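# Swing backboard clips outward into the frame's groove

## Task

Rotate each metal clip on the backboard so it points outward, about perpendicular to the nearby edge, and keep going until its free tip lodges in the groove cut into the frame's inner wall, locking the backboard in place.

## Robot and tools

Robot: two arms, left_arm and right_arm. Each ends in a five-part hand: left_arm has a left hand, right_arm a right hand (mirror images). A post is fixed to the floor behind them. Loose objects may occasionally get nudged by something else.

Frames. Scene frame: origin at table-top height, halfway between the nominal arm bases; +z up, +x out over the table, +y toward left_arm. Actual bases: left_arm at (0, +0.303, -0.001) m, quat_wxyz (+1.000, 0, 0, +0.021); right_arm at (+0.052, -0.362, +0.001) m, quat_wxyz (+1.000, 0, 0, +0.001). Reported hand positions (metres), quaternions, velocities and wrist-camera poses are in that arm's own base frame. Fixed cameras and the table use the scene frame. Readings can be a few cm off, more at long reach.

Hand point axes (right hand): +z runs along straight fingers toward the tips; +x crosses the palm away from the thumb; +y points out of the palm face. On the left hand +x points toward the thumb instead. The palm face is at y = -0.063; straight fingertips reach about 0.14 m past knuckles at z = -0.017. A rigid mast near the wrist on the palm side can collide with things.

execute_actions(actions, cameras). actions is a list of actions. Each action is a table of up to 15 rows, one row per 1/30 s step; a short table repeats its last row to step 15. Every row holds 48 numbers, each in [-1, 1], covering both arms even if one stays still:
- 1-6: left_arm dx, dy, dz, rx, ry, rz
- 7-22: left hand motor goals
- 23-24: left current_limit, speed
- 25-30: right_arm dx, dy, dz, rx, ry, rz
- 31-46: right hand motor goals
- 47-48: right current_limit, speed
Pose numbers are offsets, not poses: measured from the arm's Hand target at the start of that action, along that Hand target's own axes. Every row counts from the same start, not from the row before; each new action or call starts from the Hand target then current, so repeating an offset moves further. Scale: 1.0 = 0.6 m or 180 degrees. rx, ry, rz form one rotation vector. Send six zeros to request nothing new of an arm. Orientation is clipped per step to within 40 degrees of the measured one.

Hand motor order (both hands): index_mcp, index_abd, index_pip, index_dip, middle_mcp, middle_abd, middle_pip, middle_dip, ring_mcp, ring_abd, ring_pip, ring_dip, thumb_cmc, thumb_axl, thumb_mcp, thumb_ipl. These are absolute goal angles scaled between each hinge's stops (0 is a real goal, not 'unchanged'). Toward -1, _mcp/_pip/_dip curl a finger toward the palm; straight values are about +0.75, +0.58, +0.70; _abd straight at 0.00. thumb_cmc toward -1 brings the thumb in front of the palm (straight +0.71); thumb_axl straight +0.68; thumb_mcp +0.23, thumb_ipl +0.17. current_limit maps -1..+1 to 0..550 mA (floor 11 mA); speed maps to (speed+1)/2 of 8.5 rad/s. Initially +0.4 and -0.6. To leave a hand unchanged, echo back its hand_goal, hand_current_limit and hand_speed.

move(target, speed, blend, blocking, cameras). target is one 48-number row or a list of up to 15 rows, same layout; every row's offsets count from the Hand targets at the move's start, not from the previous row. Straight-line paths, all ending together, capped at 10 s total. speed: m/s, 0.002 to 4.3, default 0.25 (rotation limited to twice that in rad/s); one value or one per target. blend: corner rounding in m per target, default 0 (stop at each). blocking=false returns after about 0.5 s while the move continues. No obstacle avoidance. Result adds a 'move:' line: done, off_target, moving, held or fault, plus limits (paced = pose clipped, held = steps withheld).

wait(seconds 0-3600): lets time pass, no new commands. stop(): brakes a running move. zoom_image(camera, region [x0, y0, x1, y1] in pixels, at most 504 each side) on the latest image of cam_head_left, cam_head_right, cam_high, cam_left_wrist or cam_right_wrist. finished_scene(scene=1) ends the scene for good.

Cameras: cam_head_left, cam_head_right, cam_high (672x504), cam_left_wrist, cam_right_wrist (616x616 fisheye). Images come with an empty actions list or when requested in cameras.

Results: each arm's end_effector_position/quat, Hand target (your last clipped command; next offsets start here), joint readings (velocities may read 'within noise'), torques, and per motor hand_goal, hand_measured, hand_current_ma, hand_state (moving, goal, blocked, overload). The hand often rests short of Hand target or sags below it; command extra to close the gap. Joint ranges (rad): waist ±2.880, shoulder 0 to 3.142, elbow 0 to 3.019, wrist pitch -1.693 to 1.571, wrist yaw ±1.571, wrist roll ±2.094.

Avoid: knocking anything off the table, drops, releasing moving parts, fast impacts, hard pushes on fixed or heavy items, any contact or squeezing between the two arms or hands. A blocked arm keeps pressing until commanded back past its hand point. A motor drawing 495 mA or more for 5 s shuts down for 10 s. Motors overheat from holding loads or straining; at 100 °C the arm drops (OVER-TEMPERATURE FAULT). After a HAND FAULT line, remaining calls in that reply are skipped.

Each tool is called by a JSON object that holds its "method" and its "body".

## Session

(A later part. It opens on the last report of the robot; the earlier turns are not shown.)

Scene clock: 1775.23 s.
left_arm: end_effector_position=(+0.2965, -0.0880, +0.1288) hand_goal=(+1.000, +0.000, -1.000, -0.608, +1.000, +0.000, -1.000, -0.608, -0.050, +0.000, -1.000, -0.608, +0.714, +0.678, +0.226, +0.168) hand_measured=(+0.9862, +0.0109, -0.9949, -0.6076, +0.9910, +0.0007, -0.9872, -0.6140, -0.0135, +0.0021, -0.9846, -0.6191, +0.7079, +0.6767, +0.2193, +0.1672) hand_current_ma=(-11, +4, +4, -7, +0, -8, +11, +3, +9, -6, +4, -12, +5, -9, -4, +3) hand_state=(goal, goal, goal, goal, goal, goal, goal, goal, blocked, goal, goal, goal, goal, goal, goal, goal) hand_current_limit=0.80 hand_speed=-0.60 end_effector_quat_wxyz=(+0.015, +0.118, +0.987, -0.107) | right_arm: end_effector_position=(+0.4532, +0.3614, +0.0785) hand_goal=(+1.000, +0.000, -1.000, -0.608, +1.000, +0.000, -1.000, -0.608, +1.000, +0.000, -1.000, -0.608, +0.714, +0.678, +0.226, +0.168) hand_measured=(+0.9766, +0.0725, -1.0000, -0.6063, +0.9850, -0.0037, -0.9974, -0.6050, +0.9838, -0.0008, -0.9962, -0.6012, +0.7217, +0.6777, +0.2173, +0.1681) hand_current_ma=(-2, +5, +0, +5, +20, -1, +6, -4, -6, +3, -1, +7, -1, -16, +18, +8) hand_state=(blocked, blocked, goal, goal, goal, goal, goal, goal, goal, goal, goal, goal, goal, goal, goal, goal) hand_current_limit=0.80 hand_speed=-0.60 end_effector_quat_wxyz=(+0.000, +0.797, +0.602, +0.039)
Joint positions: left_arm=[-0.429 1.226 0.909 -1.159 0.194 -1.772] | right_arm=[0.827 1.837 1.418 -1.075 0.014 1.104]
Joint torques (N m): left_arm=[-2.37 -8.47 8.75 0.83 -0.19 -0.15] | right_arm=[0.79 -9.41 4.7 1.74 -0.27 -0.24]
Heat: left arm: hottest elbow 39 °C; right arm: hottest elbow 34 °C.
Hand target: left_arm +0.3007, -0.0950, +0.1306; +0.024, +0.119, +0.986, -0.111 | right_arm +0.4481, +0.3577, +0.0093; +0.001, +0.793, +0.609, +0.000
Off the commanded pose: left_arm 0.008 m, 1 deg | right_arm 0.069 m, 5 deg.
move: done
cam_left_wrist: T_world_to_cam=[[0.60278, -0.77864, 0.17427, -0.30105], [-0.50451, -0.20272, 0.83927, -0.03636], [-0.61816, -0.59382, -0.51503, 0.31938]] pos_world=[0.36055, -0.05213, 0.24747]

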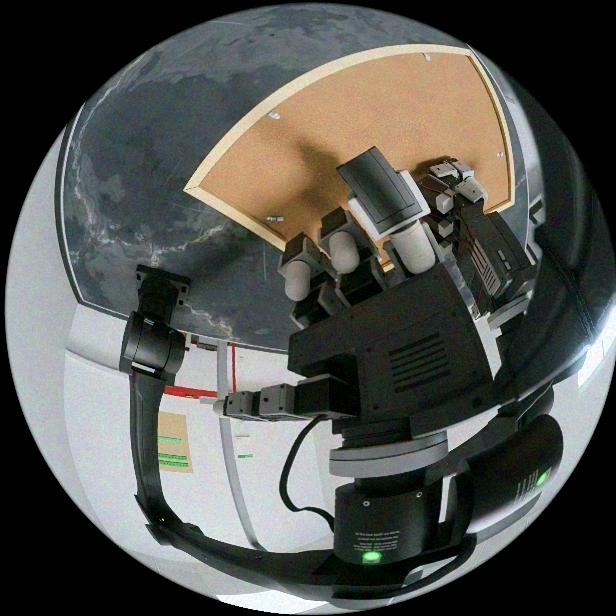

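{"method": "move", "body": {"target": [[-0.005,0.0295,0.0668,0,0,0,1.0,0,-1.0,-0.608,1.0,0,-1.0,-0.608,-0.05,0,-1.0,-0.608,0.714,0.678,0.226,0.168,0.8,-0.6,0,0,0,0,0,0,1.0,0,-1.0,-0.608,1.0,0,-1.0,-0.608,1.0,0,-1.0,-0.608,0.714,0.678,0.226,0.168,0.8,-0.6],[-0.0018,0.0385,0.1082,0,0,0,1.0,0,-1.0,-0.608,1.0,0,-1.0,-0.608,-0.05,0,-1.0,-0.608,0.714,0.678,0.226,0.168,0.8,-0.6,0,0,0,0,0,0,1.0,0,-1.0,-0.608,1.0,0,-1.0,-0.608,1.0,0,-1.0,-0.608,0.714,0.678,0.226,0.168,0.8,-0.6]], "speed": [0.07,0.04], "cameras": ["cam_left_wrist"]}}

{"method": "zoom_image", "body": {"camera": "cam_left_wrist", "region": [240, 200, 320, 280]}}

Scene clock: 1780.90 s.
left_arm: end_effector_position=(+0.3006, -0.0897, +0.0659) hand_goal=(+1.000, +0.000, -1.000, -0.608, +1.000, +0.000, -1.000, -0.608, -0.050, +0.000, -1.000, -0.608, +0.714, +0.678, +0.226, +0.168) hand_measured=(+0.9826, +0.0109, -1.0000, -0.6101, +0.9910, +0.0007, -0.9949, -0.6140, -0.0135, +0.0021, -0.9846, -0.6191, +0.7079, +0.6777, +0.2193, +0.1672) hand_current_ma=(-14, +9, +5, -1, -2, -8, +8, +8, +16, -10, -1, -12, +4, -8, -4, +2) hand_state=(goal, goal, goal, goal, goal, goal, goal, goal, blocked, goal, goal, goal, goal, goal, goal, goal) hand_current_limit=0.80 hand_speed=-0.60 end_effector_quat_wxyz=(+0.016, +0.120, +0.987, -0.107) | right_arm: end_effector_position=(+0.4532, +0.3614, +0.0785) hand_goal=(+1.000, +0.000, -1.000, -0.608, +1.000, +0.000, -1.000, -0.608, +1.000, +0.000, -1.000, -0.608, +0.714, +0.678, +0.226, +0.168) hand_measured=(+0.9754, +0.0725, -1.0000, -0.6050, +0.9850, -0.0023, -0.9974, -0.6050, +0.9838, -0.0008, -0.9962, -0.5999, +0.7217, +0.6777, +0.2163, +0.1681) hand_current_ma=(+0, +16, +10, +19, +1, -9, +11, -7, -6, -11, +16, +6, +11, -7, +8, +14) hand_state=(blocked, blocked, goal, goal, goal, goal, goal, goal, goal, goal, goal, goal, goal, goal, goal, goal) hand_current_limit=0.80 hand_speed=-0.60 end_effector_quat_wxyz=(+0.000, +0.797, +0.602, +0.039)
Joint positions: left_arm=[-0.429 1.312 0.804 -0.965 0.194 -1.767] | right_arm=[0.827 1.837 1.418 -1.075 0.014 1.104]
Joint torques (N m): left_arm=[-0.26 -8.35 7.56 1.16 -0.08 0.02] | right_arm=[0.85 -9.58 4.68 1.76 -0.27 -0.25]
Heat: left arm: hottest elbow 39 °C; right arm: hottest elbow 34 °C.
Hand target: left_arm +0.3085, -0.0879, +0.0624; +0.024, +0.119, +0.986, -0.111 | right_arm +0.4481, +0.3577, +0.0093; +0.001, +0.793, +0.609, +0.000
Off the commanded pose: left_arm 0.009 m, 1 deg | right_arm 0.069 m, 5 deg.
move: done
cam_left_wrist: T_world_to_cam=[[0.59885, -0.78127, 0.17608, -0.29304], [-0.50731, -0.19994, 0.83825, 0.01934], [-0.61969, -0.59131, -0.51608, 0.28926]] pos_world=[0.36455, -0.05403, 0.18467]

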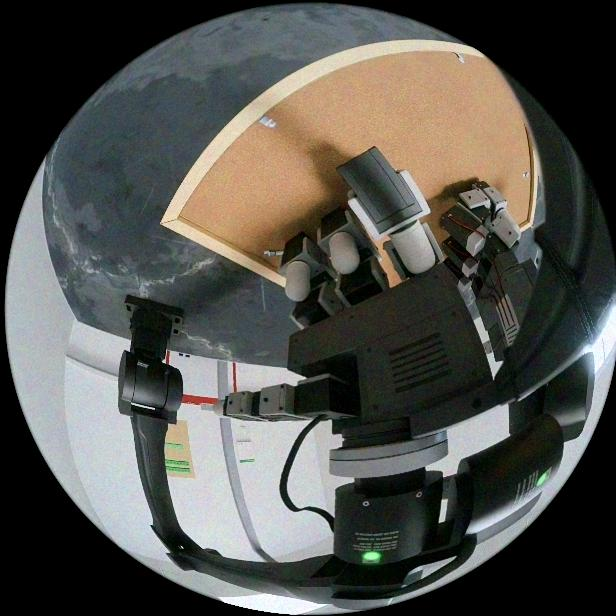

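Scaled by 6.300 from the camera's image (finer frame: 880x880).

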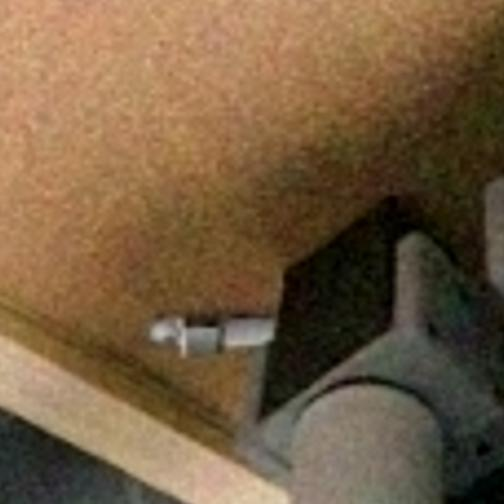

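{"method": "move", "body": {"target": [[0.027,-0.0023,0.0037,0,0,0,1.0,0,-1.0,-0.608,1.0,0,-1.0,-0.608,-0.05,0,-1.0,-0.608,0.714,0.678,0.226,0.168,0.8,-0.6,0,0,0,0,0,0,1.0,0,-1.0,-0.608,1.0,0,-1.0,-0.608,1.0,0,-1.0,-0.608,0.714,0.678,0.226,0.168,0.8,-0.6]], "speed": 0.03, "cameras": ["cam_left_wrist"]}}

{"method": "zoom_image", "body": {"camera": "cam_left_wrist", "region": [240, 200, 320, 280]}}

Scene clock: 1783.93 s.
left_arm: end_effector_position=(+0.2968, -0.0880, +0.0660) hand_goal=(+1.000, +0.000, -1.000, -0.608, +1.000, +0.000, -1.000, -0.608, -0.050, +0.000, -1.000, -0.608, +0.714, +0.678, +0.226, +0.168) hand_measured=(+0.9778, +0.0095, -1.0000, -0.6101, +0.9910, +0.0007, -0.9949, -0.6140, -0.0123, +0.0021, -0.9846, -0.6191, +0.7067, +0.6767, +0.2193, +0.1672) hand_current_ma=(-11, -1, +1, -10, -6, -3, +3, +7, +12, -13, -2, -6, -1, -8, -10, +7) hand_state=(blocked, goal, goal, goal, goal, goal, goal, goal, blocked, goal, goal, goal, goal, goal, goal, goal) hand_current_limit=0.80 hand_speed=-0.60 end_effector_quat_wxyz=(+0.028, +0.121, +0.986, -0.111) | right_arm: end_effector_position=(+0.4532, +0.3614, +0.0785) hand_goal=(+1.000, +0.000, -1.000, -0.608, +1.000, +0.000, -1.000, -0.608, +1.000, +0.000, -1.000, -0.608, +0.714, +0.678, +0.226, +0.168) hand_measured=(+0.9766, +0.0725, -1.0000, -0.6050, +0.9850, -0.0023, -0.9974, -0.6050, +0.9838, -0.0008, -0.9962, -0.6012, +0.7230, +0.6777, +0.2163, +0.1681) hand_current_ma=(-16, +12, +12, +5, +11, +6, +0, -5, -9, -22, +2, +8, -10, -15, +18, -9) hand_state=(blocked, blocked, goal, goal, goal, goal, goal, goal, goal, goal, goal, goal, goal, goal, goal, goal) hand_current_limit=0.80 hand_speed=-0.60 end_effector_quat_wxyz=(+0.000, +0.797, +0.602, +0.039)
Joint positions: left_arm=[-0.429 1.282 0.778 -0.944 0.194 -1.768] | right_arm=[0.827 1.837 1.418 -1.075 0.014 1.104]
Joint velocities: left_arm=[within noise] | right_arm=[-0.015 0.005 -0.002 0.002 -0.168 0.051]
Joint torques (N m): left_arm=[-1.32 -8.47 6.28 0.72 -0.13 -0.13] | right_arm=[0.97 -9.41 4.74 1.7 -0.27 -0.24]
Heat: left arm: hottest elbow 39 °C; right arm: hottest elbow 34 °C.
Hand target: left_arm +0.2926, -0.0861, +0.0594; +0.024, +0.119, +0.986, -0.111 | right_arm +0.4481, +0.3577, +0.0093; +0.001, +0.793, +0.609, +0.000
Off the commanded pose: left_arm 0.008 m, 1 deg | right_arm 0.069 m, 5 deg.
move: done
cam_left_wrist: T_world_to_cam=[[0.59567, -0.77831, 0.1985, -0.28981], [-0.52647, -0.19167, 0.8283, 0.02473], [-0.60663, -0.59791, -0.52394, 0.284]] pos_world=[0.35793, -0.05102, 0.18584]

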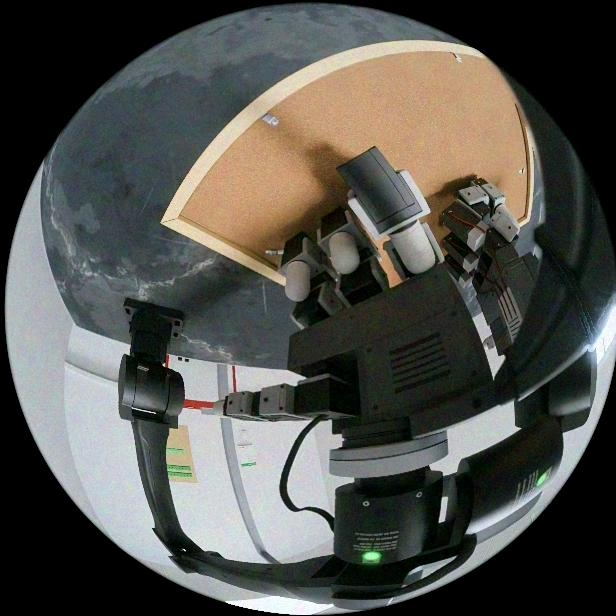

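Scaled by 6.300 from the camera's image (finer frame: 880x880).

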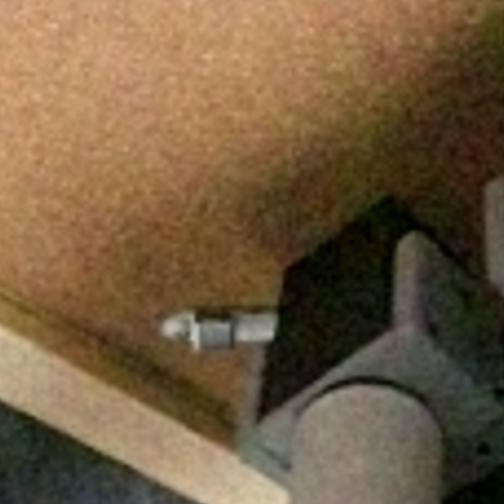

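{"method": "move", "body": {"target": [[0.0235,-0.0023,0.003,0,0,0,1.0,0,-1.0,-0.608,1.0,0,-1.0,-0.608,-0.05,0,-1.0,-0.608,0.714,0.678,0.226,0.168,0.8,-0.6,0,0,0,0,0,0,1.0,0,-1.0,-0.608,1.0,0,-1.0,-0.608,1.0,0,-1.0,-0.608,0.714,0.678,0.226,0.168,0.8,-0.6]], "speed": 0.03, "cameras": ["cam_left_wrist"]}}

{"method": "zoom_image", "body": {"camera": "cam_left_wrist", "region": [240, 200, 320, 280]}}

Scene clock: 1786.33 s.
left_arm: end_effector_position=(+0.2854, -0.0840, +0.0655) hand_goal=(+1.000, +0.000, -1.000, -0.608, +1.000, +0.000, -1.000, -0.608, -0.050, +0.000, -1.000, -0.608, +0.714, +0.678, +0.226, +0.168) hand_measured=(+0.9778, +0.0095, -1.0000, -0.6101, +0.9910, +0.0021, -0.9949, -0.6140, -0.0135, +0.0021, -0.9846, -0.6191, +0.7079, +0.6777, +0.2193, +0.1681) hand_current_ma=(-11, +12, +6, +0, -4, -8, +1, +3, +12, -11, -8, -12, -6, -6, +1, -2) hand_state=(blocked, goal, goal, goal, goal, goal, goal, goal, blocked, goal, goal, goal, goal, goal, goal, goal) hand_current_limit=0.80 hand_speed=-0.60 end_effector_quat_wxyz=(+0.031, +0.114, +0.986, -0.114) | right_arm: end_effector_position=(+0.4532, +0.3614, +0.0785) hand_goal=(+1.000, +0.000, -1.000, -0.608, +1.000, +0.000, -1.000, -0.608, +1.000, +0.000, -1.000, -0.608, +0.714, +0.678, +0.226, +0.168) hand_measured=(+0.9766, +0.0725, -1.0000, -0.6063, +0.9850, -0.0008, -0.9974, -0.6050, +0.9838, -0.0008, -0.9974, -0.5999, +0.7217, +0.6777, +0.2173, +0.1672) hand_current_ma=(-14, +12, +3, +3, +10, -2, +18, +6, -12, -2, +10, +7, +12, -17, +2, +8) hand_state=(blocked, blocked, goal, goal, goal, goal, goal, goal, goal, goal, goal, goal, goal, goal, goal, goal) hand_current_limit=0.80 hand_speed=-0.60 end_effector_quat_wxyz=(+0.000, +0.797, +0.602, +0.039)
Joint positions: left_arm=[-0.429 1.244 0.745 -0.939 0.197 -1.782] | right_arm=[0.827 1.837 1.418 -1.075 0.014 1.104]
Joint torques (N m): left_arm=[-2.32 -7.65 6.02 0.72 -0.19 -0.12] | right_arm=[0.73 -9.52 4.68 1.78 -0.26 -0.24]
Heat: left arm: hottest elbow 39 °C; right arm: hottest elbow 34 °C.
Hand target: left_arm +0.2785, -0.0845, +0.0568; +0.024, +0.119, +0.986, -0.111 | right_arm +0.4481, +0.3577, +0.0093; +0.001, +0.793, +0.609, +0.000
Off the commanded pose: left_arm 0.011 m, 1 deg | right_arm 0.069 m, 5 deg.
move: off_target (left_arm)
cam_left_wrist: T_world_to_cam=[[0.6049, -0.76903, 0.20662, -0.28218], [-0.52749, -0.19259, 0.82744, 0.02009], [-0.59654, -0.60951, -0.52215, 0.27531]] pos_world=[0.34552, -0.04533, 0.18543]

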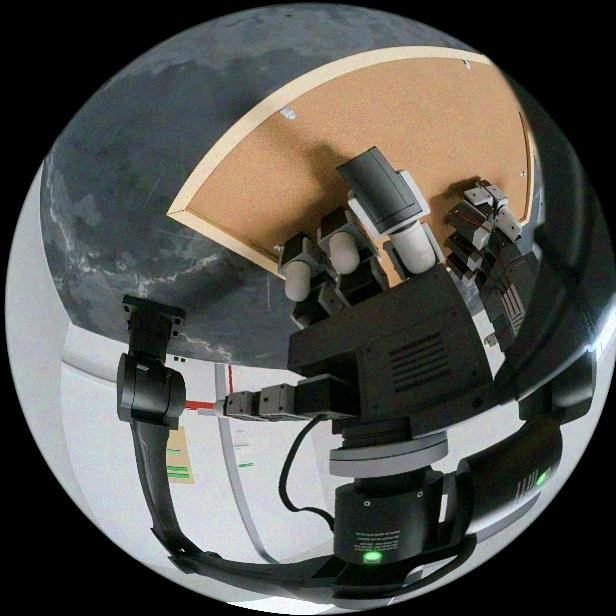

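Scaled by 6.300 from the camera's image (finer frame: 880x880).

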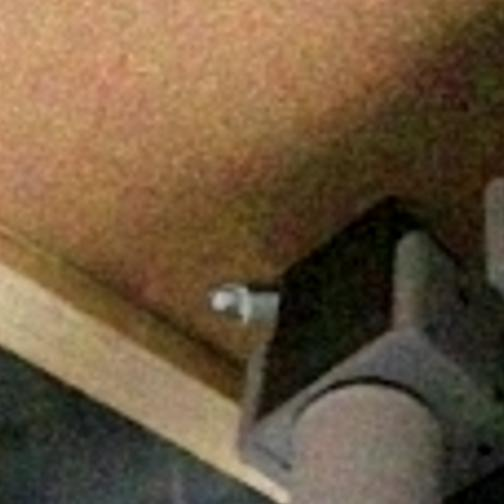

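{"method": "move", "body": {"target": [[0.0235,-0.006,0.003,0,0,0,1.0,0,-1.0,-0.608,1.0,0,-1.0,-0.608,-0.05,0,-1.0,-0.608,0.714,0.678,0.226,0.168,0.8,-0.6,0,0,0,0,0,0,1.0,0,-1.0,-0.608,1.0,0,-1.0,-0.608,1.0,0,-1.0,-0.608,0.714,0.678,0.226,0.168,0.8,-0.6]], "speed": 0.03, "cameras": ["cam_left_wrist"]}}

{"method": "zoom_image", "body": {"camera": "cam_left_wrist", "region": [240, 200, 320, 280]}}

Scene clock: 1789.53 s.
left_arm: end_effector_position=(+0.2817, -0.0846, +0.0667) hand_goal=(+1.000, +0.000, -1.000, -0.608, +1.000, +0.000, -1.000, -0.608, -0.050, +0.000, -1.000, -0.608, +0.714, +0.678, +0.226, +0.168) hand_measured=(+0.9645, -0.0023, -1.0000, -0.6101, +0.9922, +0.0007, -0.9949, -0.6140, -0.0135, +0.0007, -0.9846, -0.6191, +0.7079, +0.6777, +0.2183, +0.1681) hand_current_ma=(-35, +10, -5, -4, -4, -5, +5, +9, +8, -9, +1, -12, +1, -8, -7, +3) hand_state=(blocked, goal, goal, goal, goal, goal, goal, goal, blocked, goal, goal, goal, goal, goal, goal, goal) hand_current_limit=0.80 hand_speed=-0.60 end_effector_quat_wxyz=(+0.048, +0.120, +0.985, -0.115) | right_arm: end_effector_position=(+0.4532, +0.3614, +0.0785) hand_goal=(+1.000, +0.000, -1.000, -0.608, +1.000, +0.000, -1.000, -0.608, +1.000, +0.000, -1.000, -0.608, +0.714, +0.678, +0.226, +0.168) hand_measured=(+0.9766, +0.0725, -1.0000, -0.6063, +0.9850, -0.0023, -0.9974, -0.6050, +0.9838, -0.0008, -0.9962, -0.6012, +0.7230, +0.6777, +0.2163, +0.1672) hand_current_ma=(-10, +7, +15, -2, +4, -22, +1, -9, -6, +0, -3, +9, -6, -6, -12, +4) hand_state=(blocked, blocked, goal, goal, goal, goal, goal, goal, goal, goal, goal, goal, goal, goal, goal, goal) hand_current_limit=0.80 hand_speed=-0.60 end_effector_quat_wxyz=(+0.000, +0.797, +0.602, +0.039)
Joint positions: left_arm=[-0.442 1.207 0.717 -0.915 0.188 -1.785] | right_arm=[0.827 1.837 1.418 -1.075 0.014 1.104]
Joint torques (N m): left_arm=[-3.02 -7.12 5.61 0.4 -0.11 -0.23] | right_arm=[0.79 -9.35 4.75 1.78 -0.29 -0.24]
Heat: left arm: hottest elbow 38 °C; right arm: hottest elbow 34 °C.
Hand target: left_arm +0.2642, -0.0852, +0.0549; +0.024, +0.119, +0.986, -0.111 | right_arm +0.4481, +0.3577, +0.0093; +0.001, +0.793, +0.609, +0.000
Off the commanded pose: left_arm 0.021 m, 3 deg | right_arm 0.069 m, 5 deg.
move: off_target (left_arm)
cam_left_wrist: T_world_to_cam=[[0.59107, -0.7726, 0.23178, -0.27867], [-0.55693, -0.18303, 0.81014, 0.02734], [-0.58349, -0.60794, -0.53847, 0.27088]] pos_world=[0.338, -0.04562, 0.1883]

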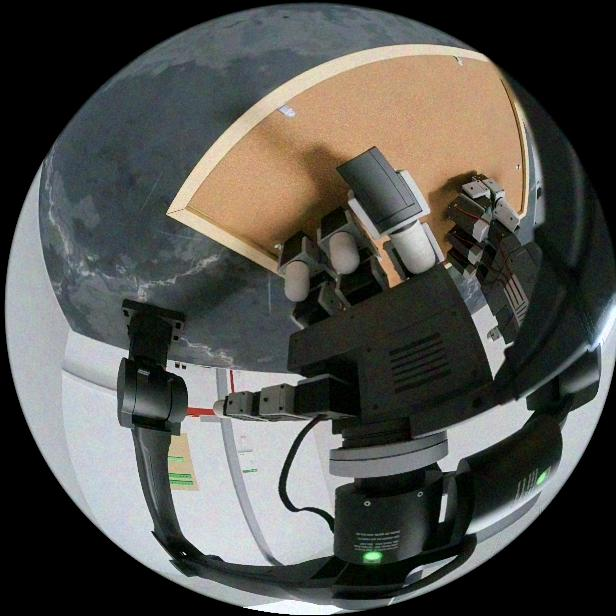

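Scaled by 6.300 from the camera's image (finer frame: 880x880).

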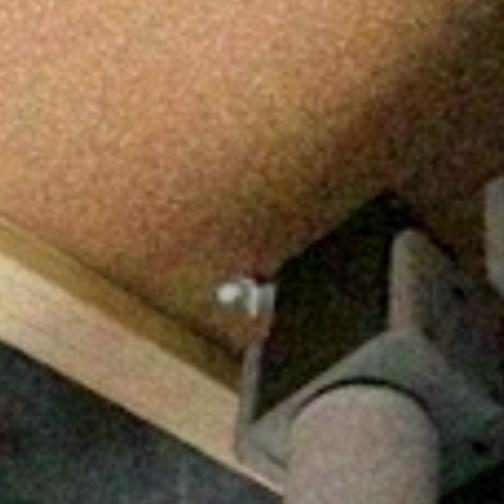

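{"method": "move", "body": {"target": [[0.015,-0.002,0.003,0,0,0,1.0,0.06,-1.0,-0.608,1.0,0,-1.0,-0.608,-0.05,0,-1.0,-0.608,0.714,0.678,0.226,0.168,0.8,-0.6,0,0,0,0,0,0,1.0,0,-1.0,-0.608,1.0,0,-1.0,-0.608,1.0,0,-1.0,-0.608,0.714,0.678,0.226,0.168,0.8,-0.6]], "speed": 0.03, "cameras": ["cam_left_wrist"]}}

{"method": "zoom_image", "body": {"camera": "cam_left_wrist", "region": [240, 200, 320, 280]}}

Scene clock: 1793.53 s.
left_arm: end_effector_position=(+0.2786, -0.0863, +0.0669) hand_goal=(+1.000, +0.060, -1.000, -0.608, +1.000, +0.000, -1.000, -0.608, -0.050, +0.000, -1.000, -0.608, +0.714, +0.678, +0.226, +0.168) hand_measured=(+0.9633, +0.0241, -1.0000, -0.6101, +0.9910, +0.0021, -0.9949, -0.6140, -0.0135, +0.0007, -0.9846, -0.6203, +0.7079, +0.6767, +0.2193, +0.1681) hand_current_ma=(-33, -2, -1, -3, -3, -8, -1, +1, +8, -3, -5, -14, -3, -7, +0, -2) hand_state=(blocked, blocked, goal, goal, goal, goal, goal, goal, blocked, goal, goal, goal, goal, goal, goal, goal) hand_current_limit=0.80 hand_speed=-0.60 end_effector_quat_wxyz=(+0.057, +0.123, +0.984, -0.117) | right_arm: end_effector_position=(+0.4532, +0.3614, +0.0785) hand_goal=(+1.000, +0.000, -1.000, -0.608, +1.000, +0.000, -1.000, -0.608, +1.000, +0.000, -1.000, -0.608, +0.714, +0.678, +0.226, +0.168) hand_measured=(+0.9754, +0.0725, -1.0000, -0.6050, +0.9862, -0.0023, -0.9974, -0.6050, +0.9838, -0.0008, -0.9974, -0.6012, +0.7230, +0.6777, +0.2163, +0.1672) hand_current_ma=(-7, +25, +2, -6, +10, -2, +12, -7, -5, -7, +6, -2, +1, -9, -11, +6) hand_state=(blocked, blocked, goal, goal, goal, goal, goal, goal, goal, goal, goal, goal, goal, goal, goal, goal) hand_current_limit=0.80 hand_speed=-0.60 end_effector_quat_wxyz=(+0.000, +0.797, +0.602, +0.039)
Joint positions: left_arm=[-0.454 1.186 0.701 -0.9 0.183 -1.793] | right_arm=[0.827 1.837 1.418 -1.075 0.014 1.104]
Joint torques (N m): left_arm=[-3.02 -6.83 5.2 -0.01 -0.03 -0.28] | right_arm=[0.91 -9.35 4.74 1.74 -0.29 -0.24]
Heat: left arm: hottest elbow 38 °C; right arm: hottest elbow 34 °C.
Hand target: left_arm +0.2551, -0.0847, +0.0527; +0.024, +0.119, +0.986, -0.111 | right_arm +0.4481, +0.3577, +0.0093; +0.001, +0.793, +0.609, +0.000
Off the commanded pose: left_arm 0.027 m, 4 deg | right_arm 0.069 m, 5 deg.
move: off_target (left_arm)
cam_left_wrist: T_world_to_cam=[[0.58393, -0.77351, 0.24638, -0.27733], [-0.57215, -0.17684, 0.80085, 0.0305], [-0.5759, -0.60861, -0.54583, 0.26653]] pos_world=[0.33289, -0.04691, 0.18938]

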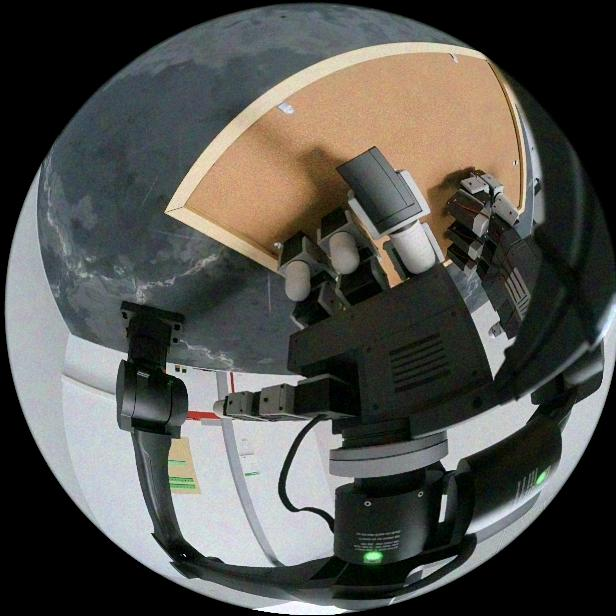

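Scaled by 6.300 from the camera's image (finer frame: 880x880).

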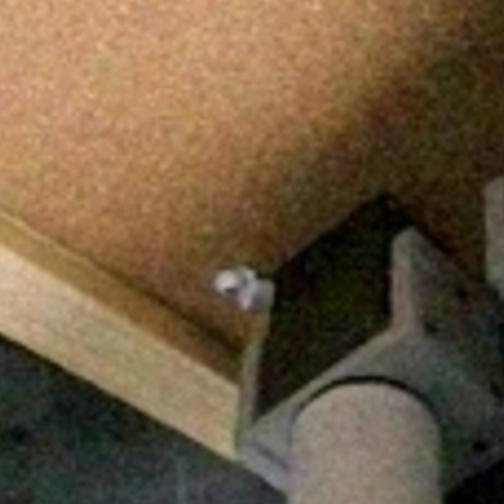

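{"method": "move", "body": {"target": [[0.015,-0.002,0.0,0,0,0,1.0,0.06,-1.0,-0.608,1.0,0,-1.0,-0.608,-0.05,0,-1.0,-0.608,0.714,0.678,0.226,0.168,0.8,-0.6,0,0,0,0,0,0,1.0,0,-1.0,-0.608,1.0,0,-1.0,-0.608,1.0,0,-1.0,-0.608,0.714,0.678,0.226,0.168,0.8,-0.6]], "speed": 0.03, "cameras": ["cam_left_wrist"]}}

{"method": "zoom_image", "body": {"camera": "cam_left_wrist", "region": [240, 200, 320, 280]}}

Scene clock: 1796.77 s.
left_arm: end_effector_position=(+0.2689, -0.0874, +0.0665) hand_goal=(+1.000, +0.060, -1.000, -0.608, +1.000, +0.000, -1.000, -0.608, -0.050, +0.000, -1.000, -0.608, +0.714, +0.678, +0.226, +0.168) hand_measured=(+0.9645, +0.0241, -1.0000, -0.6101, +0.9910, +0.0021, -0.9949, -0.6140, -0.0135, +0.0021, -0.9846, -0.6191, +0.7079, +0.6777, +0.2193, +0.1672) hand_current_ma=(-26, +1, +2, -7, -5, -9, +1, +4, +14, -5, +2, -14, -10, -7, -2, +1) hand_state=(blocked, blocked, goal, goal, goal, goal, goal, goal, blocked, goal, goal, goal, goal, goal, goal, goal) hand_current_limit=0.80 hand_speed=-0.60 end_effector_quat_wxyz=(+0.058, +0.121, +0.984, -0.119) | right_arm: end_effector_position=(+0.4532, +0.3614, +0.0785) hand_goal=(+1.000, +0.000, -1.000, -0.608, +1.000, +0.000, -1.000, -0.608, +1.000, +0.000, -1.000, -0.608, +0.714, +0.678, +0.226, +0.168) hand_measured=(+0.9766, +0.0725, -1.0000, -0.6050, +0.9850, -0.0023, -0.9974, -0.6050, +0.9838, -0.0008, -0.9974, -0.5999, +0.7217, +0.6777, +0.2163, +0.1672) hand_current_ma=(-8, +19, +11, +1, +8, -2, +11, -1, -6, -4, +16, -3, -4, -6, -2, +19) hand_state=(blocked, blocked, goal, goal, goal, goal, goal, goal, goal, goal, goal, goal, goal, goal, goal, goal) hand_current_limit=0.80 hand_speed=-0.60 end_effector_quat_wxyz=(+0.000, +0.797, +0.602, +0.039)
Joint positions: left_arm=[-0.468 1.159 0.68 -0.9 0.185 -1.811] | right_arm=[0.827 1.837 1.418 -1.075 0.014 1.104]
Joint torques (N m): left_arm=[-2.73 -6.42 5.26 -0.1 -0.09 -0.21] | right_arm=[0.67 -9.7 4.68 1.7 -0.29 -0.23]
Heat: left arm: hottest elbow 38 °C; right arm: hottest elbow 34 °C.
Hand target: left_arm +0.2462, -0.0837, +0.0524; +0.024, +0.119, +0.986, -0.111 | right_arm +0.4481, +0.3577, +0.0093; +0.001, +0.793, +0.609, +0.000
Off the commanded pose: left_arm 0.027 m, 4 deg | right_arm 0.069 m, 5 deg.
move: off_target (left_arm)
cam_left_wrist: T_world_to_cam=[[0.586, -0.77062, 0.2505, -0.27297], [-0.57156, -0.17396, 0.80191, 0.02515], [-0.57439, -0.61309, -0.5424, 0.25898]] pos_world=[0.32309, -0.04721, 0.18868]

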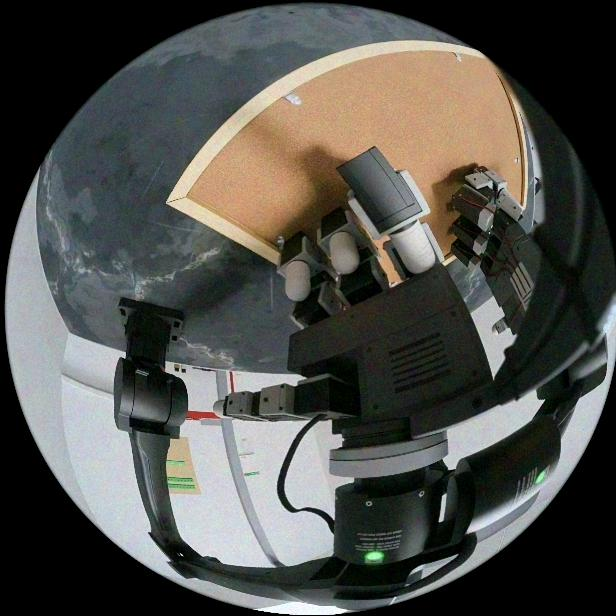

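Scaled by 6.300 from the camera's image (finer frame: 880x880).

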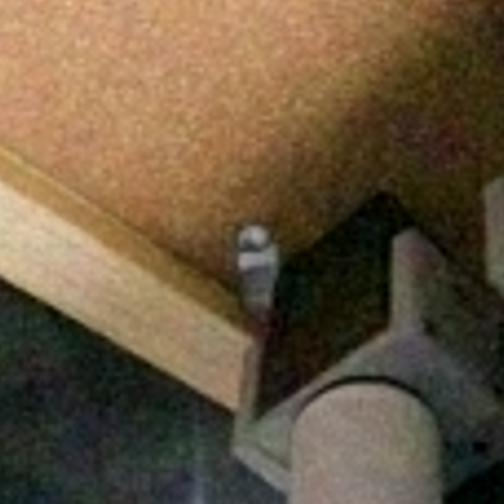

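{"method": "move", "body": {"target": [[-0.0300,-0.028,0.0,0,0,0,1.0,0.0,-1.0,-0.608,1.0,0,-1.0,-0.608,-0.05,0,-1.0,-0.608,0.714,0.678,0.226,0.168,0.8,-0.6,0,0,0,0,0,0,1.0,0,-1.0,-0.608,1.0,0,-1.0,-0.608,1.0,0,-1.0,-0.608,0.714,0.678,0.226,0.168,0.8,-0.6]], "speed": 0.03, "cameras": ["cam_left_wrist"]}}

{"method": "zoom_image", "body": {"camera": "cam_left_wrist", "region": [240, 200, 320, 280]}}

Scene clock: 1801.67 s.
left_arm: end_effector_position=(+0.2653, -0.0972, +0.0651) hand_goal=(+1.000, +0.000, -1.000, -0.608, +1.000, +0.000, -1.000, -0.608, -0.050, +0.000, -1.000, -0.608, +0.714, +0.678, +0.226, +0.168) hand_measured=(+0.9199, +0.0109, -1.0000, -0.6101, +0.9910, +0.0007, -0.9949, -0.6140, -0.0123, +0.0021, -0.9846, -0.6191, +0.7079, +0.6767, +0.2193, +0.1672) hand_current_ma=(-77, +6, +6, -7, -5, -3, -1, -1, +10, -11, +0, -9, -2, -10, -5, +9) hand_state=(blocked, goal, goal, goal, goal, goal, goal, goal, blocked, goal, goal, goal, goal, goal, goal, goal) hand_current_limit=0.80 hand_speed=-0.60 end_effector_quat_wxyz=(+0.043, +0.119, +0.986, -0.112) | right_arm: end_effector_position=(+0.4532, +0.3614, +0.0785) hand_goal=(+1.000, +0.000, -1.000, -0.608, +1.000, +0.000, -1.000, -0.608, +1.000, +0.000, -1.000, -0.608, +0.714, +0.678, +0.226, +0.168) hand_measured=(+0.9754, +0.0725, -1.0000, -0.6050, +0.9862, -0.0023, -0.9974, -0.6050, +0.9838, -0.0008, -0.9962, -0.5999, +0.7217, +0.6767, +0.2173, +0.1672) hand_current_ma=(-22, +19, +5, -11, +14, -3, +7, +7, -18, -16, +13, -8, -7, -14, -2, +8) hand_state=(blocked, blocked, goal, goal, goal, goal, goal, goal, goal, goal, goal, goal, goal, goal, goal, goal) hand_current_limit=0.80 hand_speed=-0.60 end_effector_quat_wxyz=(+0.000, +0.797, +0.602, +0.039)
Joint positions: left_arm=[-0.505 1.191 0.699 -0.913 0.176 -1.851] | right_arm=[0.827 1.837 1.418 -1.075 0.014 1.104]
Joint torques (N m): left_arm=[-3.02 -5.13 7.99 0.21 0.08 -0.21] | right_arm=[0.85 -9.82 4.68 1.76 -0.27 -0.23]
Heat: left arm: hottest elbow 37 °C; right arm: hottest elbow 34 °C.
Hand target: left_arm +0.2596, -0.1038, +0.0573; +0.024, +0.119, +0.986, -0.111 | right_arm +0.4481, +0.3577, +0.0093; +0.001, +0.793, +0.609, +0.000
Off the commanded pose: left_arm 0.012 m, 2 deg | right_arm 0.069 m, 5 deg.
move: off_target (left_arm)
cam_left_wrist: T_world_to_cam=[[0.59517, -0.77279, 0.22039, -0.27872], [-0.54809, -0.18981, 0.8146, 0.01397], [-0.58768, -0.60562, -0.53653, 0.25399]] pos_world=[0.32281, -0.05892, 0.18632]

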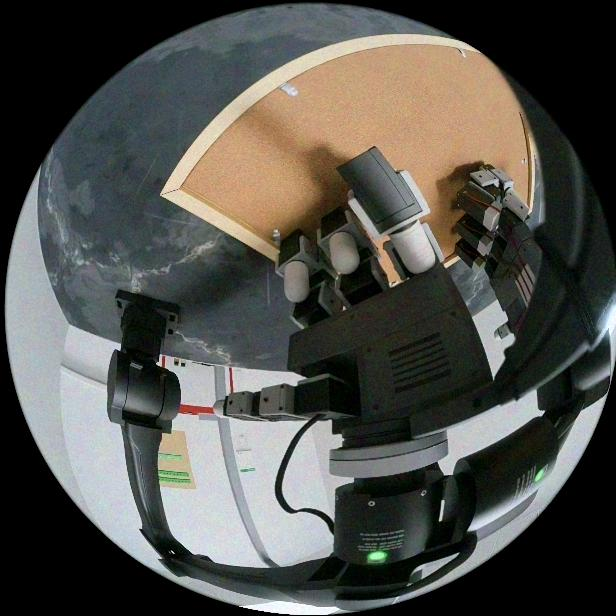

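Scaled by 6.300 from the camera's image (finer frame: 880x880).

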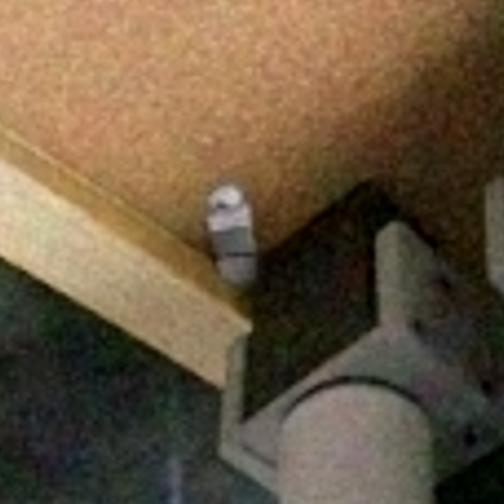

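{"method": "move", "body": {"target": [[-0.0038,0.0423,-0.0057,0,0,0,1.0,0.0,-1.0,-0.608,1.0,0,-1.0,-0.608,-0.05,0,-1.0,-0.608,0.714,0.678,0.226,0.168,0.8,-0.6,0,0,0,0,0,0,1.0,0,-1.0,-0.608,1.0,0,-1.0,-0.608,1.0,0,-1.0,-0.608,0.714,0.678,0.226,0.168,0.8,-0.6]], "speed": 0.03, "cameras": ["cam_left_wrist"]}}

{"method": "zoom_image", "body": {"camera": "cam_left_wrist", "region": [240, 200, 320, 280]}}

Scene clock: 1805.80 s.
left_arm: end_effector_position=(+0.2683, -0.0894, +0.0640) hand_goal=(+1.000, +0.000, -1.000, -0.608, +1.000, +0.000, -1.000, -0.608, -0.050, +0.000, -1.000, -0.608, +0.714, +0.678, +0.226, +0.168) hand_measured=(+0.9524, +0.0109, -1.0000, -0.6089, +0.9910, +0.0021, -0.9936, -0.6140, -0.0135, +0.0021, -0.9846, -0.6191, +0.7079, +0.6767, +0.2183, +0.1672) hand_current_ma=(-31, +7, -3, -7, -1, -6, +7, +5, +10, -13, +0, -12, -3, -7, -6, +4) hand_state=(blocked, goal, goal, goal, goal, goal, goal, goal, blocked, goal, goal, goal, goal, goal, goal, goal) hand_current_limit=0.80 hand_speed=-0.60 end_effector_quat_wxyz=(+0.038, +0.117, +0.985, -0.123) | right_arm: end_effector_position=(+0.4532, +0.3614, +0.0785) hand_goal=(+1.000, +0.000, -1.000, -0.608, +1.000, +0.000, -1.000, -0.608, +1.000, +0.000, -1.000, -0.608, +0.714, +0.678, +0.226, +0.168) hand_measured=(+0.9766, +0.0725, -1.0000, -0.6050, +0.9850, -0.0008, -0.9974, -0.6050, +0.9838, -0.0008, -0.9974, -0.6012, +0.7217, +0.6777, +0.2163, +0.1681) hand_current_ma=(-23, +21, +6, +1, +11, -11, +10, +1, -5, +4, +1, +7, +10, -19, -4, +13) hand_state=(blocked, blocked, goal, goal, goal, goal, goal, goal, goal, goal, goal, goal, goal, goal, goal, goal) hand_current_limit=0.80 hand_speed=-0.60 end_effector_quat_wxyz=(+0.000, +0.797, +0.602, +0.039)
Joint positions: left_arm=[-0.462 1.191 0.699 -0.923 0.206 -1.811] | right_arm=[0.827 1.837 1.418 -1.075 0.014 1.104]
Joint torques (N m): left_arm=[-0.03 -5.6 7.23 0.09 -0.3 0.17] | right_arm=[0.85 -9.41 4.7 1.7 -0.27 -0.24]
Heat: left arm: hottest elbow 37 °C; right arm: hottest elbow 34 °C.
Hand target: left_arm +0.2678, -0.0795, +0.0554; +0.024, +0.119, +0.986, -0.111 | right_arm +0.4481, +0.3577, +0.0093; +0.001, +0.793, +0.609, +0.000
Off the commanded pose: left_arm 0.013 m, 2 deg | right_arm 0.069 m, 5 deg.
move: off_target (left_arm)
cam_left_wrist: T_world_to_cam=[[0.59819, -0.76804, 0.22867, -0.27514], [-0.53772, -0.17313, 0.82516, 0.016], [-0.59416, -0.61656, -0.51655, 0.25941]] pos_world=[0.32732, -0.04861, 0.18371]

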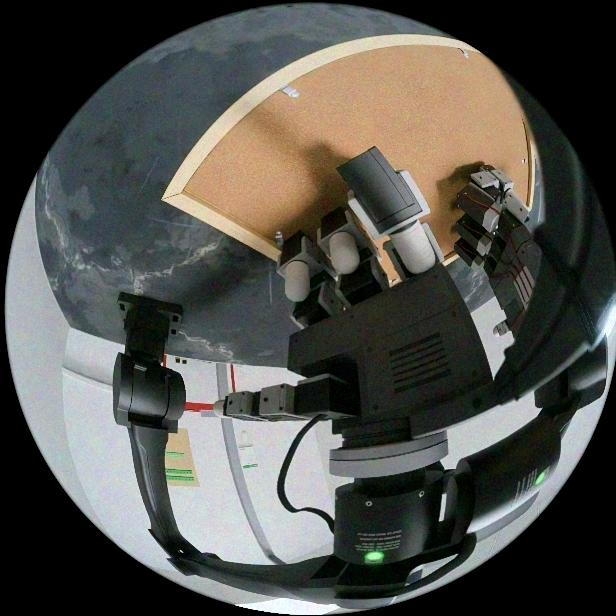

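Scaled by 6.300 from the camera's image (finer frame: 880x880).

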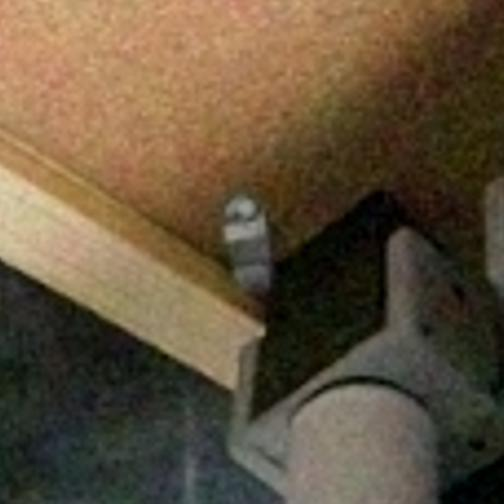

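{"method": "move", "body": {"target": [[0.0,0.025,-0.005,0,0,0,1.0,0.0,-1.0,-0.608,1.0,0,-1.0,-0.608,-0.05,0,-1.0,-0.608,0.714,0.678,0.226,0.168,0.8,-0.6,0,0,0,0,0,0,1.0,0,-1.0,-0.608,1.0,0,-1.0,-0.608,1.0,0,-1.0,-0.608,0.714,0.678,0.226,0.168,0.8,-0.6]], "speed": 0.03, "cameras": ["cam_left_wrist"]}}

{"method": "zoom_image", "body": {"camera": "cam_left_wrist", "region": [240, 200, 320, 280]}}

Scene clock: 1810.37 s.
left_arm: end_effector_position=(+0.2706, -0.0803, +0.0636) hand_goal=(+1.000, +0.000, -1.000, -0.608, +1.000, +0.000, -1.000, -0.608, -0.050, +0.000, -1.000, -0.608, +0.714, +0.678, +0.226, +0.168) hand_measured=(+1.0000, +0.0124, -1.0000, -0.6101, +0.9910, +0.0007, -0.9936, -0.6140, -0.0135, +0.0021, -0.9846, -0.6191, +0.7079, +0.6767, +0.2193, +0.1672) hand_current_ma=(-14, +5, +0, -7, -7, -7, +5, +9, +9, -9, +4, -16, +6, -12, -8, +1) hand_state=(goal, goal, goal, goal, goal, goal, goal, goal, blocked, goal, goal, goal, goal, goal, goal, goal) hand_current_limit=0.80 hand_speed=-0.60 end_effector_quat_wxyz=(+0.034, +0.114, +0.984, -0.129) | right_arm: end_effector_position=(+0.4532, +0.3614, +0.0785) hand_goal=(+1.000, +0.000, -1.000, -0.608, +1.000, +0.000, -1.000, -0.608, +1.000, +0.000, -1.000, -0.608, +0.714, +0.678, +0.226, +0.168) hand_measured=(+0.9754, +0.0725, -1.0000, -0.6063, +0.9862, -0.0023, -0.9974, -0.6050, +0.9838, -0.0008, -0.9974, -0.5999, +0.7217, +0.6767, +0.2163, +0.1681) hand_current_ma=(-12, +26, +14, +5, -4, -5, +9, +1, -3, -5, +12, +1, -2, -11, +5, -8) hand_state=(blocked, blocked, goal, goal, goal, goal, goal, goal, goal, goal, goal, goal, goal, goal, goal, goal) hand_current_limit=0.80 hand_speed=-0.60 end_effector_quat_wxyz=(+0.000, +0.797, +0.602, +0.039)
Joint positions: left_arm=[-0.42 1.191 0.7 -0.935 0.226 -1.778] | right_arm=[0.827 1.837 1.418 -1.075 0.014 1.104]
Joint torques (N m): left_arm=[0.62 -6.07 6.75 0.06 -0.81 0.37] | right_arm=[0.91 -9.64 4.71 1.77 -0.27 -0.25]
Heat: left arm: hottest elbow 37 °C; right arm: hottest elbow 34 °C.
Hand target: left_arm +0.2712, -0.0646, +0.0550; +0.024, +0.119, +0.986, -0.111 | right_arm +0.4481, +0.3577, +0.0093; +0.001, +0.793, +0.609, +0.000
Off the commanded pose: left_arm 0.018 m, 2 deg | right_arm 0.069 m, 5 deg.
move: off_target (left_arm)
cam_left_wrist: T_world_to_cam=[[0.6048, -0.76202, 0.23138, -0.27101], [-0.52838, -0.16658, 0.83251, 0.01668], [-0.59584, -0.62576, -0.50338, 0.265]] pos_world=[0.33062, -0.0379, 0.18222]

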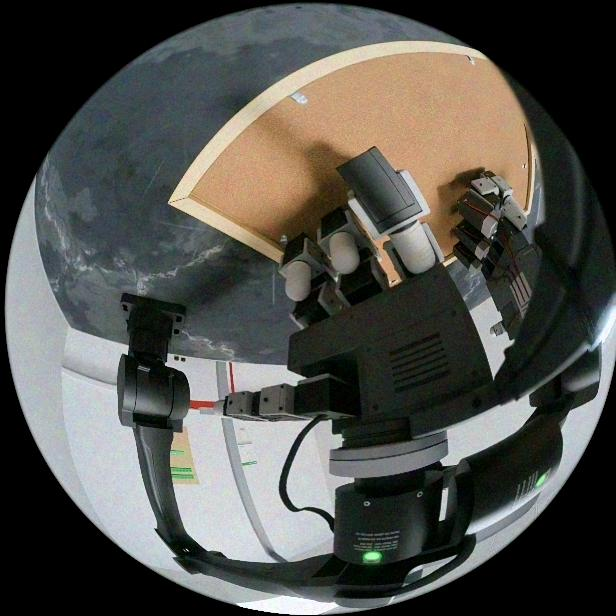

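Scaled by 6.300 from the camera's image (finer frame: 880x880).

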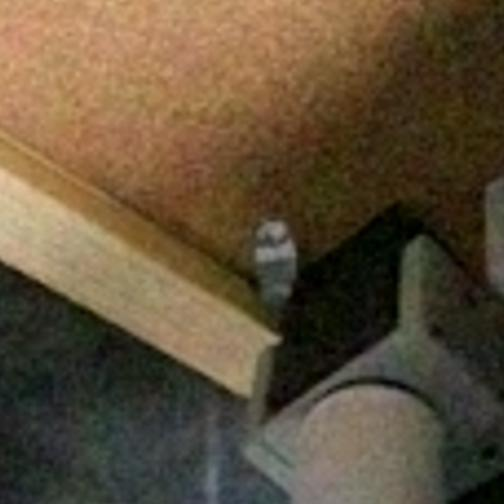

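{"method": "move", "body": {"target": [[0.0,0.022,-0.005,0,0,0,1.0,0.0,-1.0,-0.608,1.0,0,-1.0,-0.608,-0.05,0,-1.0,-0.608,0.714,0.678,0.226,0.168,0.8,-0.6,0,0,0,0,0,0,1.0,0,-1.0,-0.608,1.0,0,-1.0,-0.608,1.0,0,-1.0,-0.608,0.714,0.678,0.226,0.168,0.8,-0.6]], "speed": 0.03, "cameras": ["cam_left_wrist"]}}

{"method": "zoom_image", "body": {"camera": "cam_left_wrist", "region": [240, 200, 320, 280]}}

Scene clock: 1812.57 s.
left_arm: end_effector_position=(+0.2750, -0.0702, +0.0633) hand_goal=(+1.000, +0.000, -1.000, -0.608, +1.000, +0.000, -1.000, -0.608, -0.050, +0.000, -1.000, -0.608, +0.714, +0.678, +0.226, +0.168) hand_measured=(+1.0000, +0.0065, -1.0000, -0.6101, +0.9910, +0.0007, -0.9936, -0.6140, -0.0123, +0.0021, -0.9846, -0.6191, +0.7067, +0.6777, +0.2183, +0.1672) hand_current_ma=(-7, +7, +7, -6, +1, -1, +1, +4, +14, -4, +0, -10, -2, -7, -1, +2) hand_state=(goal, goal, goal, goal, goal, goal, goal, goal, blocked, goal, goal, goal, goal, goal, goal, goal) hand_current_limit=0.80 hand_speed=-0.60 end_effector_quat_wxyz=(+0.035, +0.113, +0.984, -0.132) | right_arm: end_effector_position=(+0.4542, +0.3659, +0.0788) hand_goal=(+1.000, +0.000, -1.000, -0.608, +1.000, +0.000, -1.000, -0.608, +1.000, +0.000, -1.000, -0.608, +0.714, +0.678, +0.226, +0.168) hand_measured=(+0.9766, +0.0783, -1.0000, -0.6050, +0.9850, -0.0023, -0.9962, -0.6050, +0.9838, +0.0007, -0.9962, -0.6012, +0.7217, +0.6767, +0.2163, +0.1672) hand_current_ma=(+4, +18, -2, -14, +8, +2, +7, +3, -19, -17, +5, +1, +1, -1, +2, +16) hand_state=(blocked, blocked, goal, goal, goal, goal, goal, goal, goal, goal, goal, goal, goal, goal, goal, goal) hand_current_limit=0.80 hand_speed=-0.60 end_effector_quat_wxyz=(-0.003, +0.796, +0.603, +0.047)
Joint positions: left_arm=[-0.379 1.191 0.7 -0.941 0.237 -1.738] | right_arm=[0.83 1.837 1.418 -1.059 0.011 1.104]
Joint torques (N m): left_arm=[0.97 -6.24 6.57 -0.14 -1.01 0.43] | right_arm=[0.67 -9.58 4.79 1.22 -0.19 -0.23]
Heat: left arm: hottest elbow 37 °C; right arm: hottest elbow 34 °C.
Hand target: left_arm +0.2743, -0.0514, +0.0551; +0.024, +0.119, +0.986, -0.111 | right_arm +0.4481, +0.3577, +0.0093; +0.001, +0.793, +0.609, +0.000
Off the commanded pose: left_arm 0.021 m, 3 deg | right_arm 0.070 m, 5 deg.
move: off_target (left_arm)
cam_left_wrist: T_world_to_cam=[[0.60563, -0.75984, 0.23635, -0.26632], [-0.5288, -0.16235, 0.83308, 0.02126], [-0.59463, -0.62952, -0.50012, 0.27308]] pos_world=[0.33492, -0.027, 0.18181]

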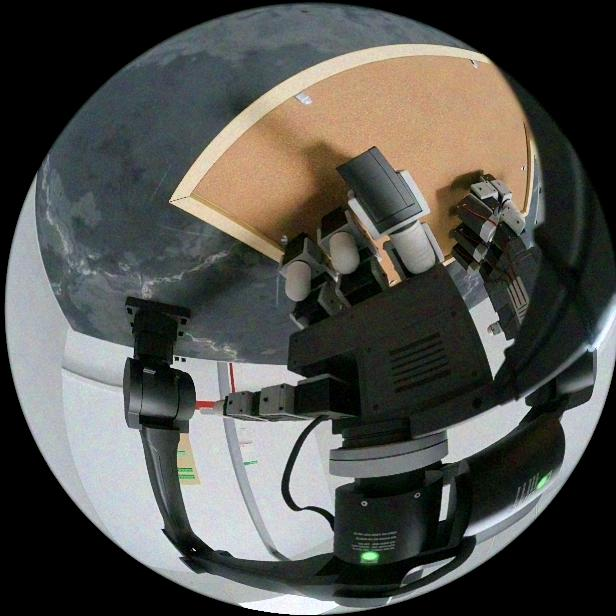

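Scaled by 6.300 from the camera's image (finer frame: 880x880).

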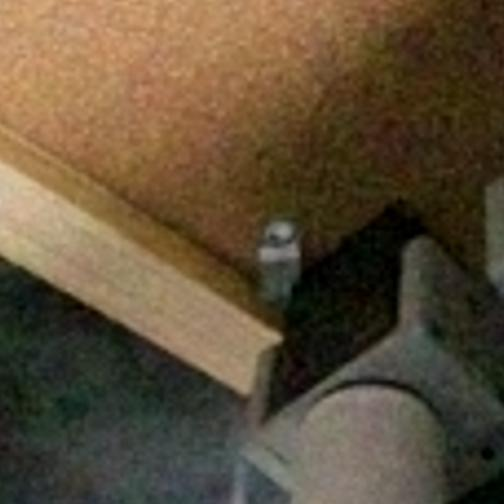

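{"method": "move", "body": {"target": [[0.0008,-0.055,0.009,0,0,0,1.0,0.0,-1.0,-0.608,1.0,0,-1.0,-0.608,-0.05,0,-1.0,-0.608,0.714,0.678,0.226,0.168,0.8,-0.6,0,0,0,0,0,0,1.0,0,-1.0,-0.608,1.0,0,-1.0,-0.608,1.0,0,-1.0,-0.608,0.714,0.678,0.226,0.168,0.8,-0.6]], "speed": 0.03, "cameras": ["cam_left_wrist"]}}

{"method": "zoom_image", "body": {"camera": "cam_left_wrist", "region": [240, 200, 320, 280]}}

Scene clock: 1818.83 s.
left_arm: end_effector_position=(+0.2721, -0.0803, +0.0653) hand_goal=(+1.000, +0.000, -1.000, -0.608, +1.000, +0.000, -1.000, -0.608, -0.050, +0.000, -1.000, -0.608, +0.714, +0.678, +0.226, +0.168) hand_measured=(+0.9609, +0.0080, -1.0000, -0.6089, +0.9910, +0.0007, -0.9936, -0.6140, -0.0135, +0.0021, -0.9833, -0.6191, +0.7079, +0.6777, +0.2183, +0.1672) hand_current_ma=(-29, +8, +2, -6, +2, -9, +6, +5, +3, -1, +0, -9, -2, -13, -1, -4) hand_state=(blocked, goal, goal, goal, goal, goal, goal, goal, blocked, goal, goal, goal, goal, goal, goal, goal) hand_current_limit=0.80 hand_speed=-0.60 end_effector_quat_wxyz=(+0.040, +0.119, +0.986, -0.115) | right_arm: end_effector_position=(+0.4542, +0.3659, +0.0788) hand_goal=(+1.000, +0.000, -1.000, -0.608, +1.000, +0.000, -1.000, -0.608, +1.000, +0.000, -1.000, -0.608, +0.714, +0.678, +0.226, +0.168) hand_measured=(+0.9754, +0.0769, -1.0000, -0.6050, +0.9850, -0.0023, -0.9974, -0.6050, +0.9838, +0.0007, -0.9962, -0.6012, +0.7230, +0.6777, +0.2163, +0.1681) hand_current_ma=(+0, +15, +6, -8, +0, -14, +4, +6, +1, -10, +2, +4, -1, -9, -6, +0) hand_state=(blocked, blocked, goal, goal, goal, goal, goal, goal, goal, goal, goal, goal, goal, goal, goal, goal) hand_current_limit=0.80 hand_speed=-0.60 end_effector_quat_wxyz=(-0.003, +0.796, +0.603, +0.047)
Joint positions: left_arm=[-0.439 1.191 0.701 -0.932 0.193 -1.785] | right_arm=[0.83 1.837 1.418 -1.059 0.011 1.104]
Joint torques (N m): left_arm=[-2.73 -5.66 7.28 0.53 -0.23 -0.16] | right_arm=[0.44 -9.58 4.81 1.24 -0.19 -0.25]
Heat: left arm: hottest elbow 37 °C; right arm: hottest elbow 34 °C.
Hand target: left_arm +0.2661, -0.0837, +0.0569; +0.024, +0.119, +0.986, -0.111 | right_arm +0.4481, +0.3577, +0.0093; +0.001, +0.793, +0.609, +0.000
Off the commanded pose: left_arm 0.011 m, 2 deg | right_arm 0.070 m, 5 deg.
move: off_target (left_arm)
cam_left_wrist: T_world_to_cam=[[0.59614, -0.77237, 0.21922, -0.2699], [-0.54259, -0.18632, 0.81907, 0.01916], [-0.59178, -0.60723, -0.53015, 0.26888]] pos_world=[0.33041, -0.04162, 0.18602]

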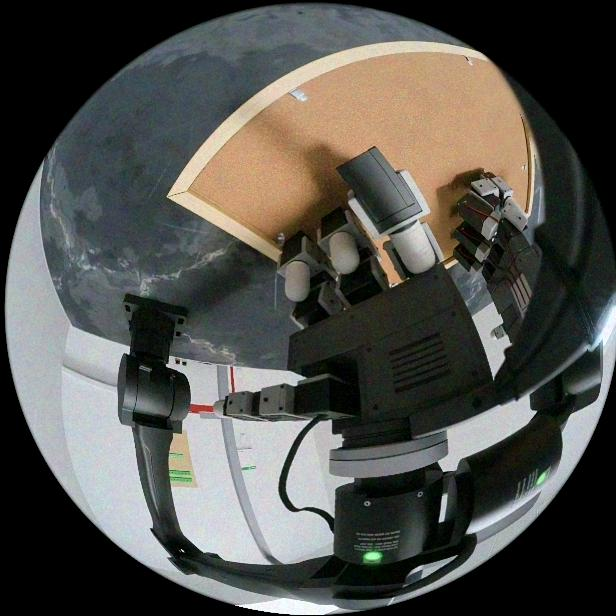

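Scaled by 6.300 from the camera's image (finer frame: 880x880).

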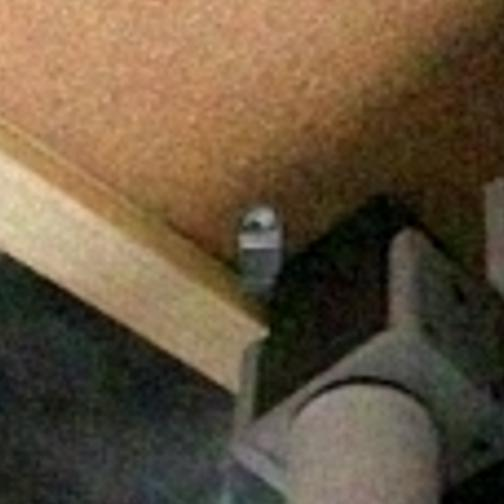

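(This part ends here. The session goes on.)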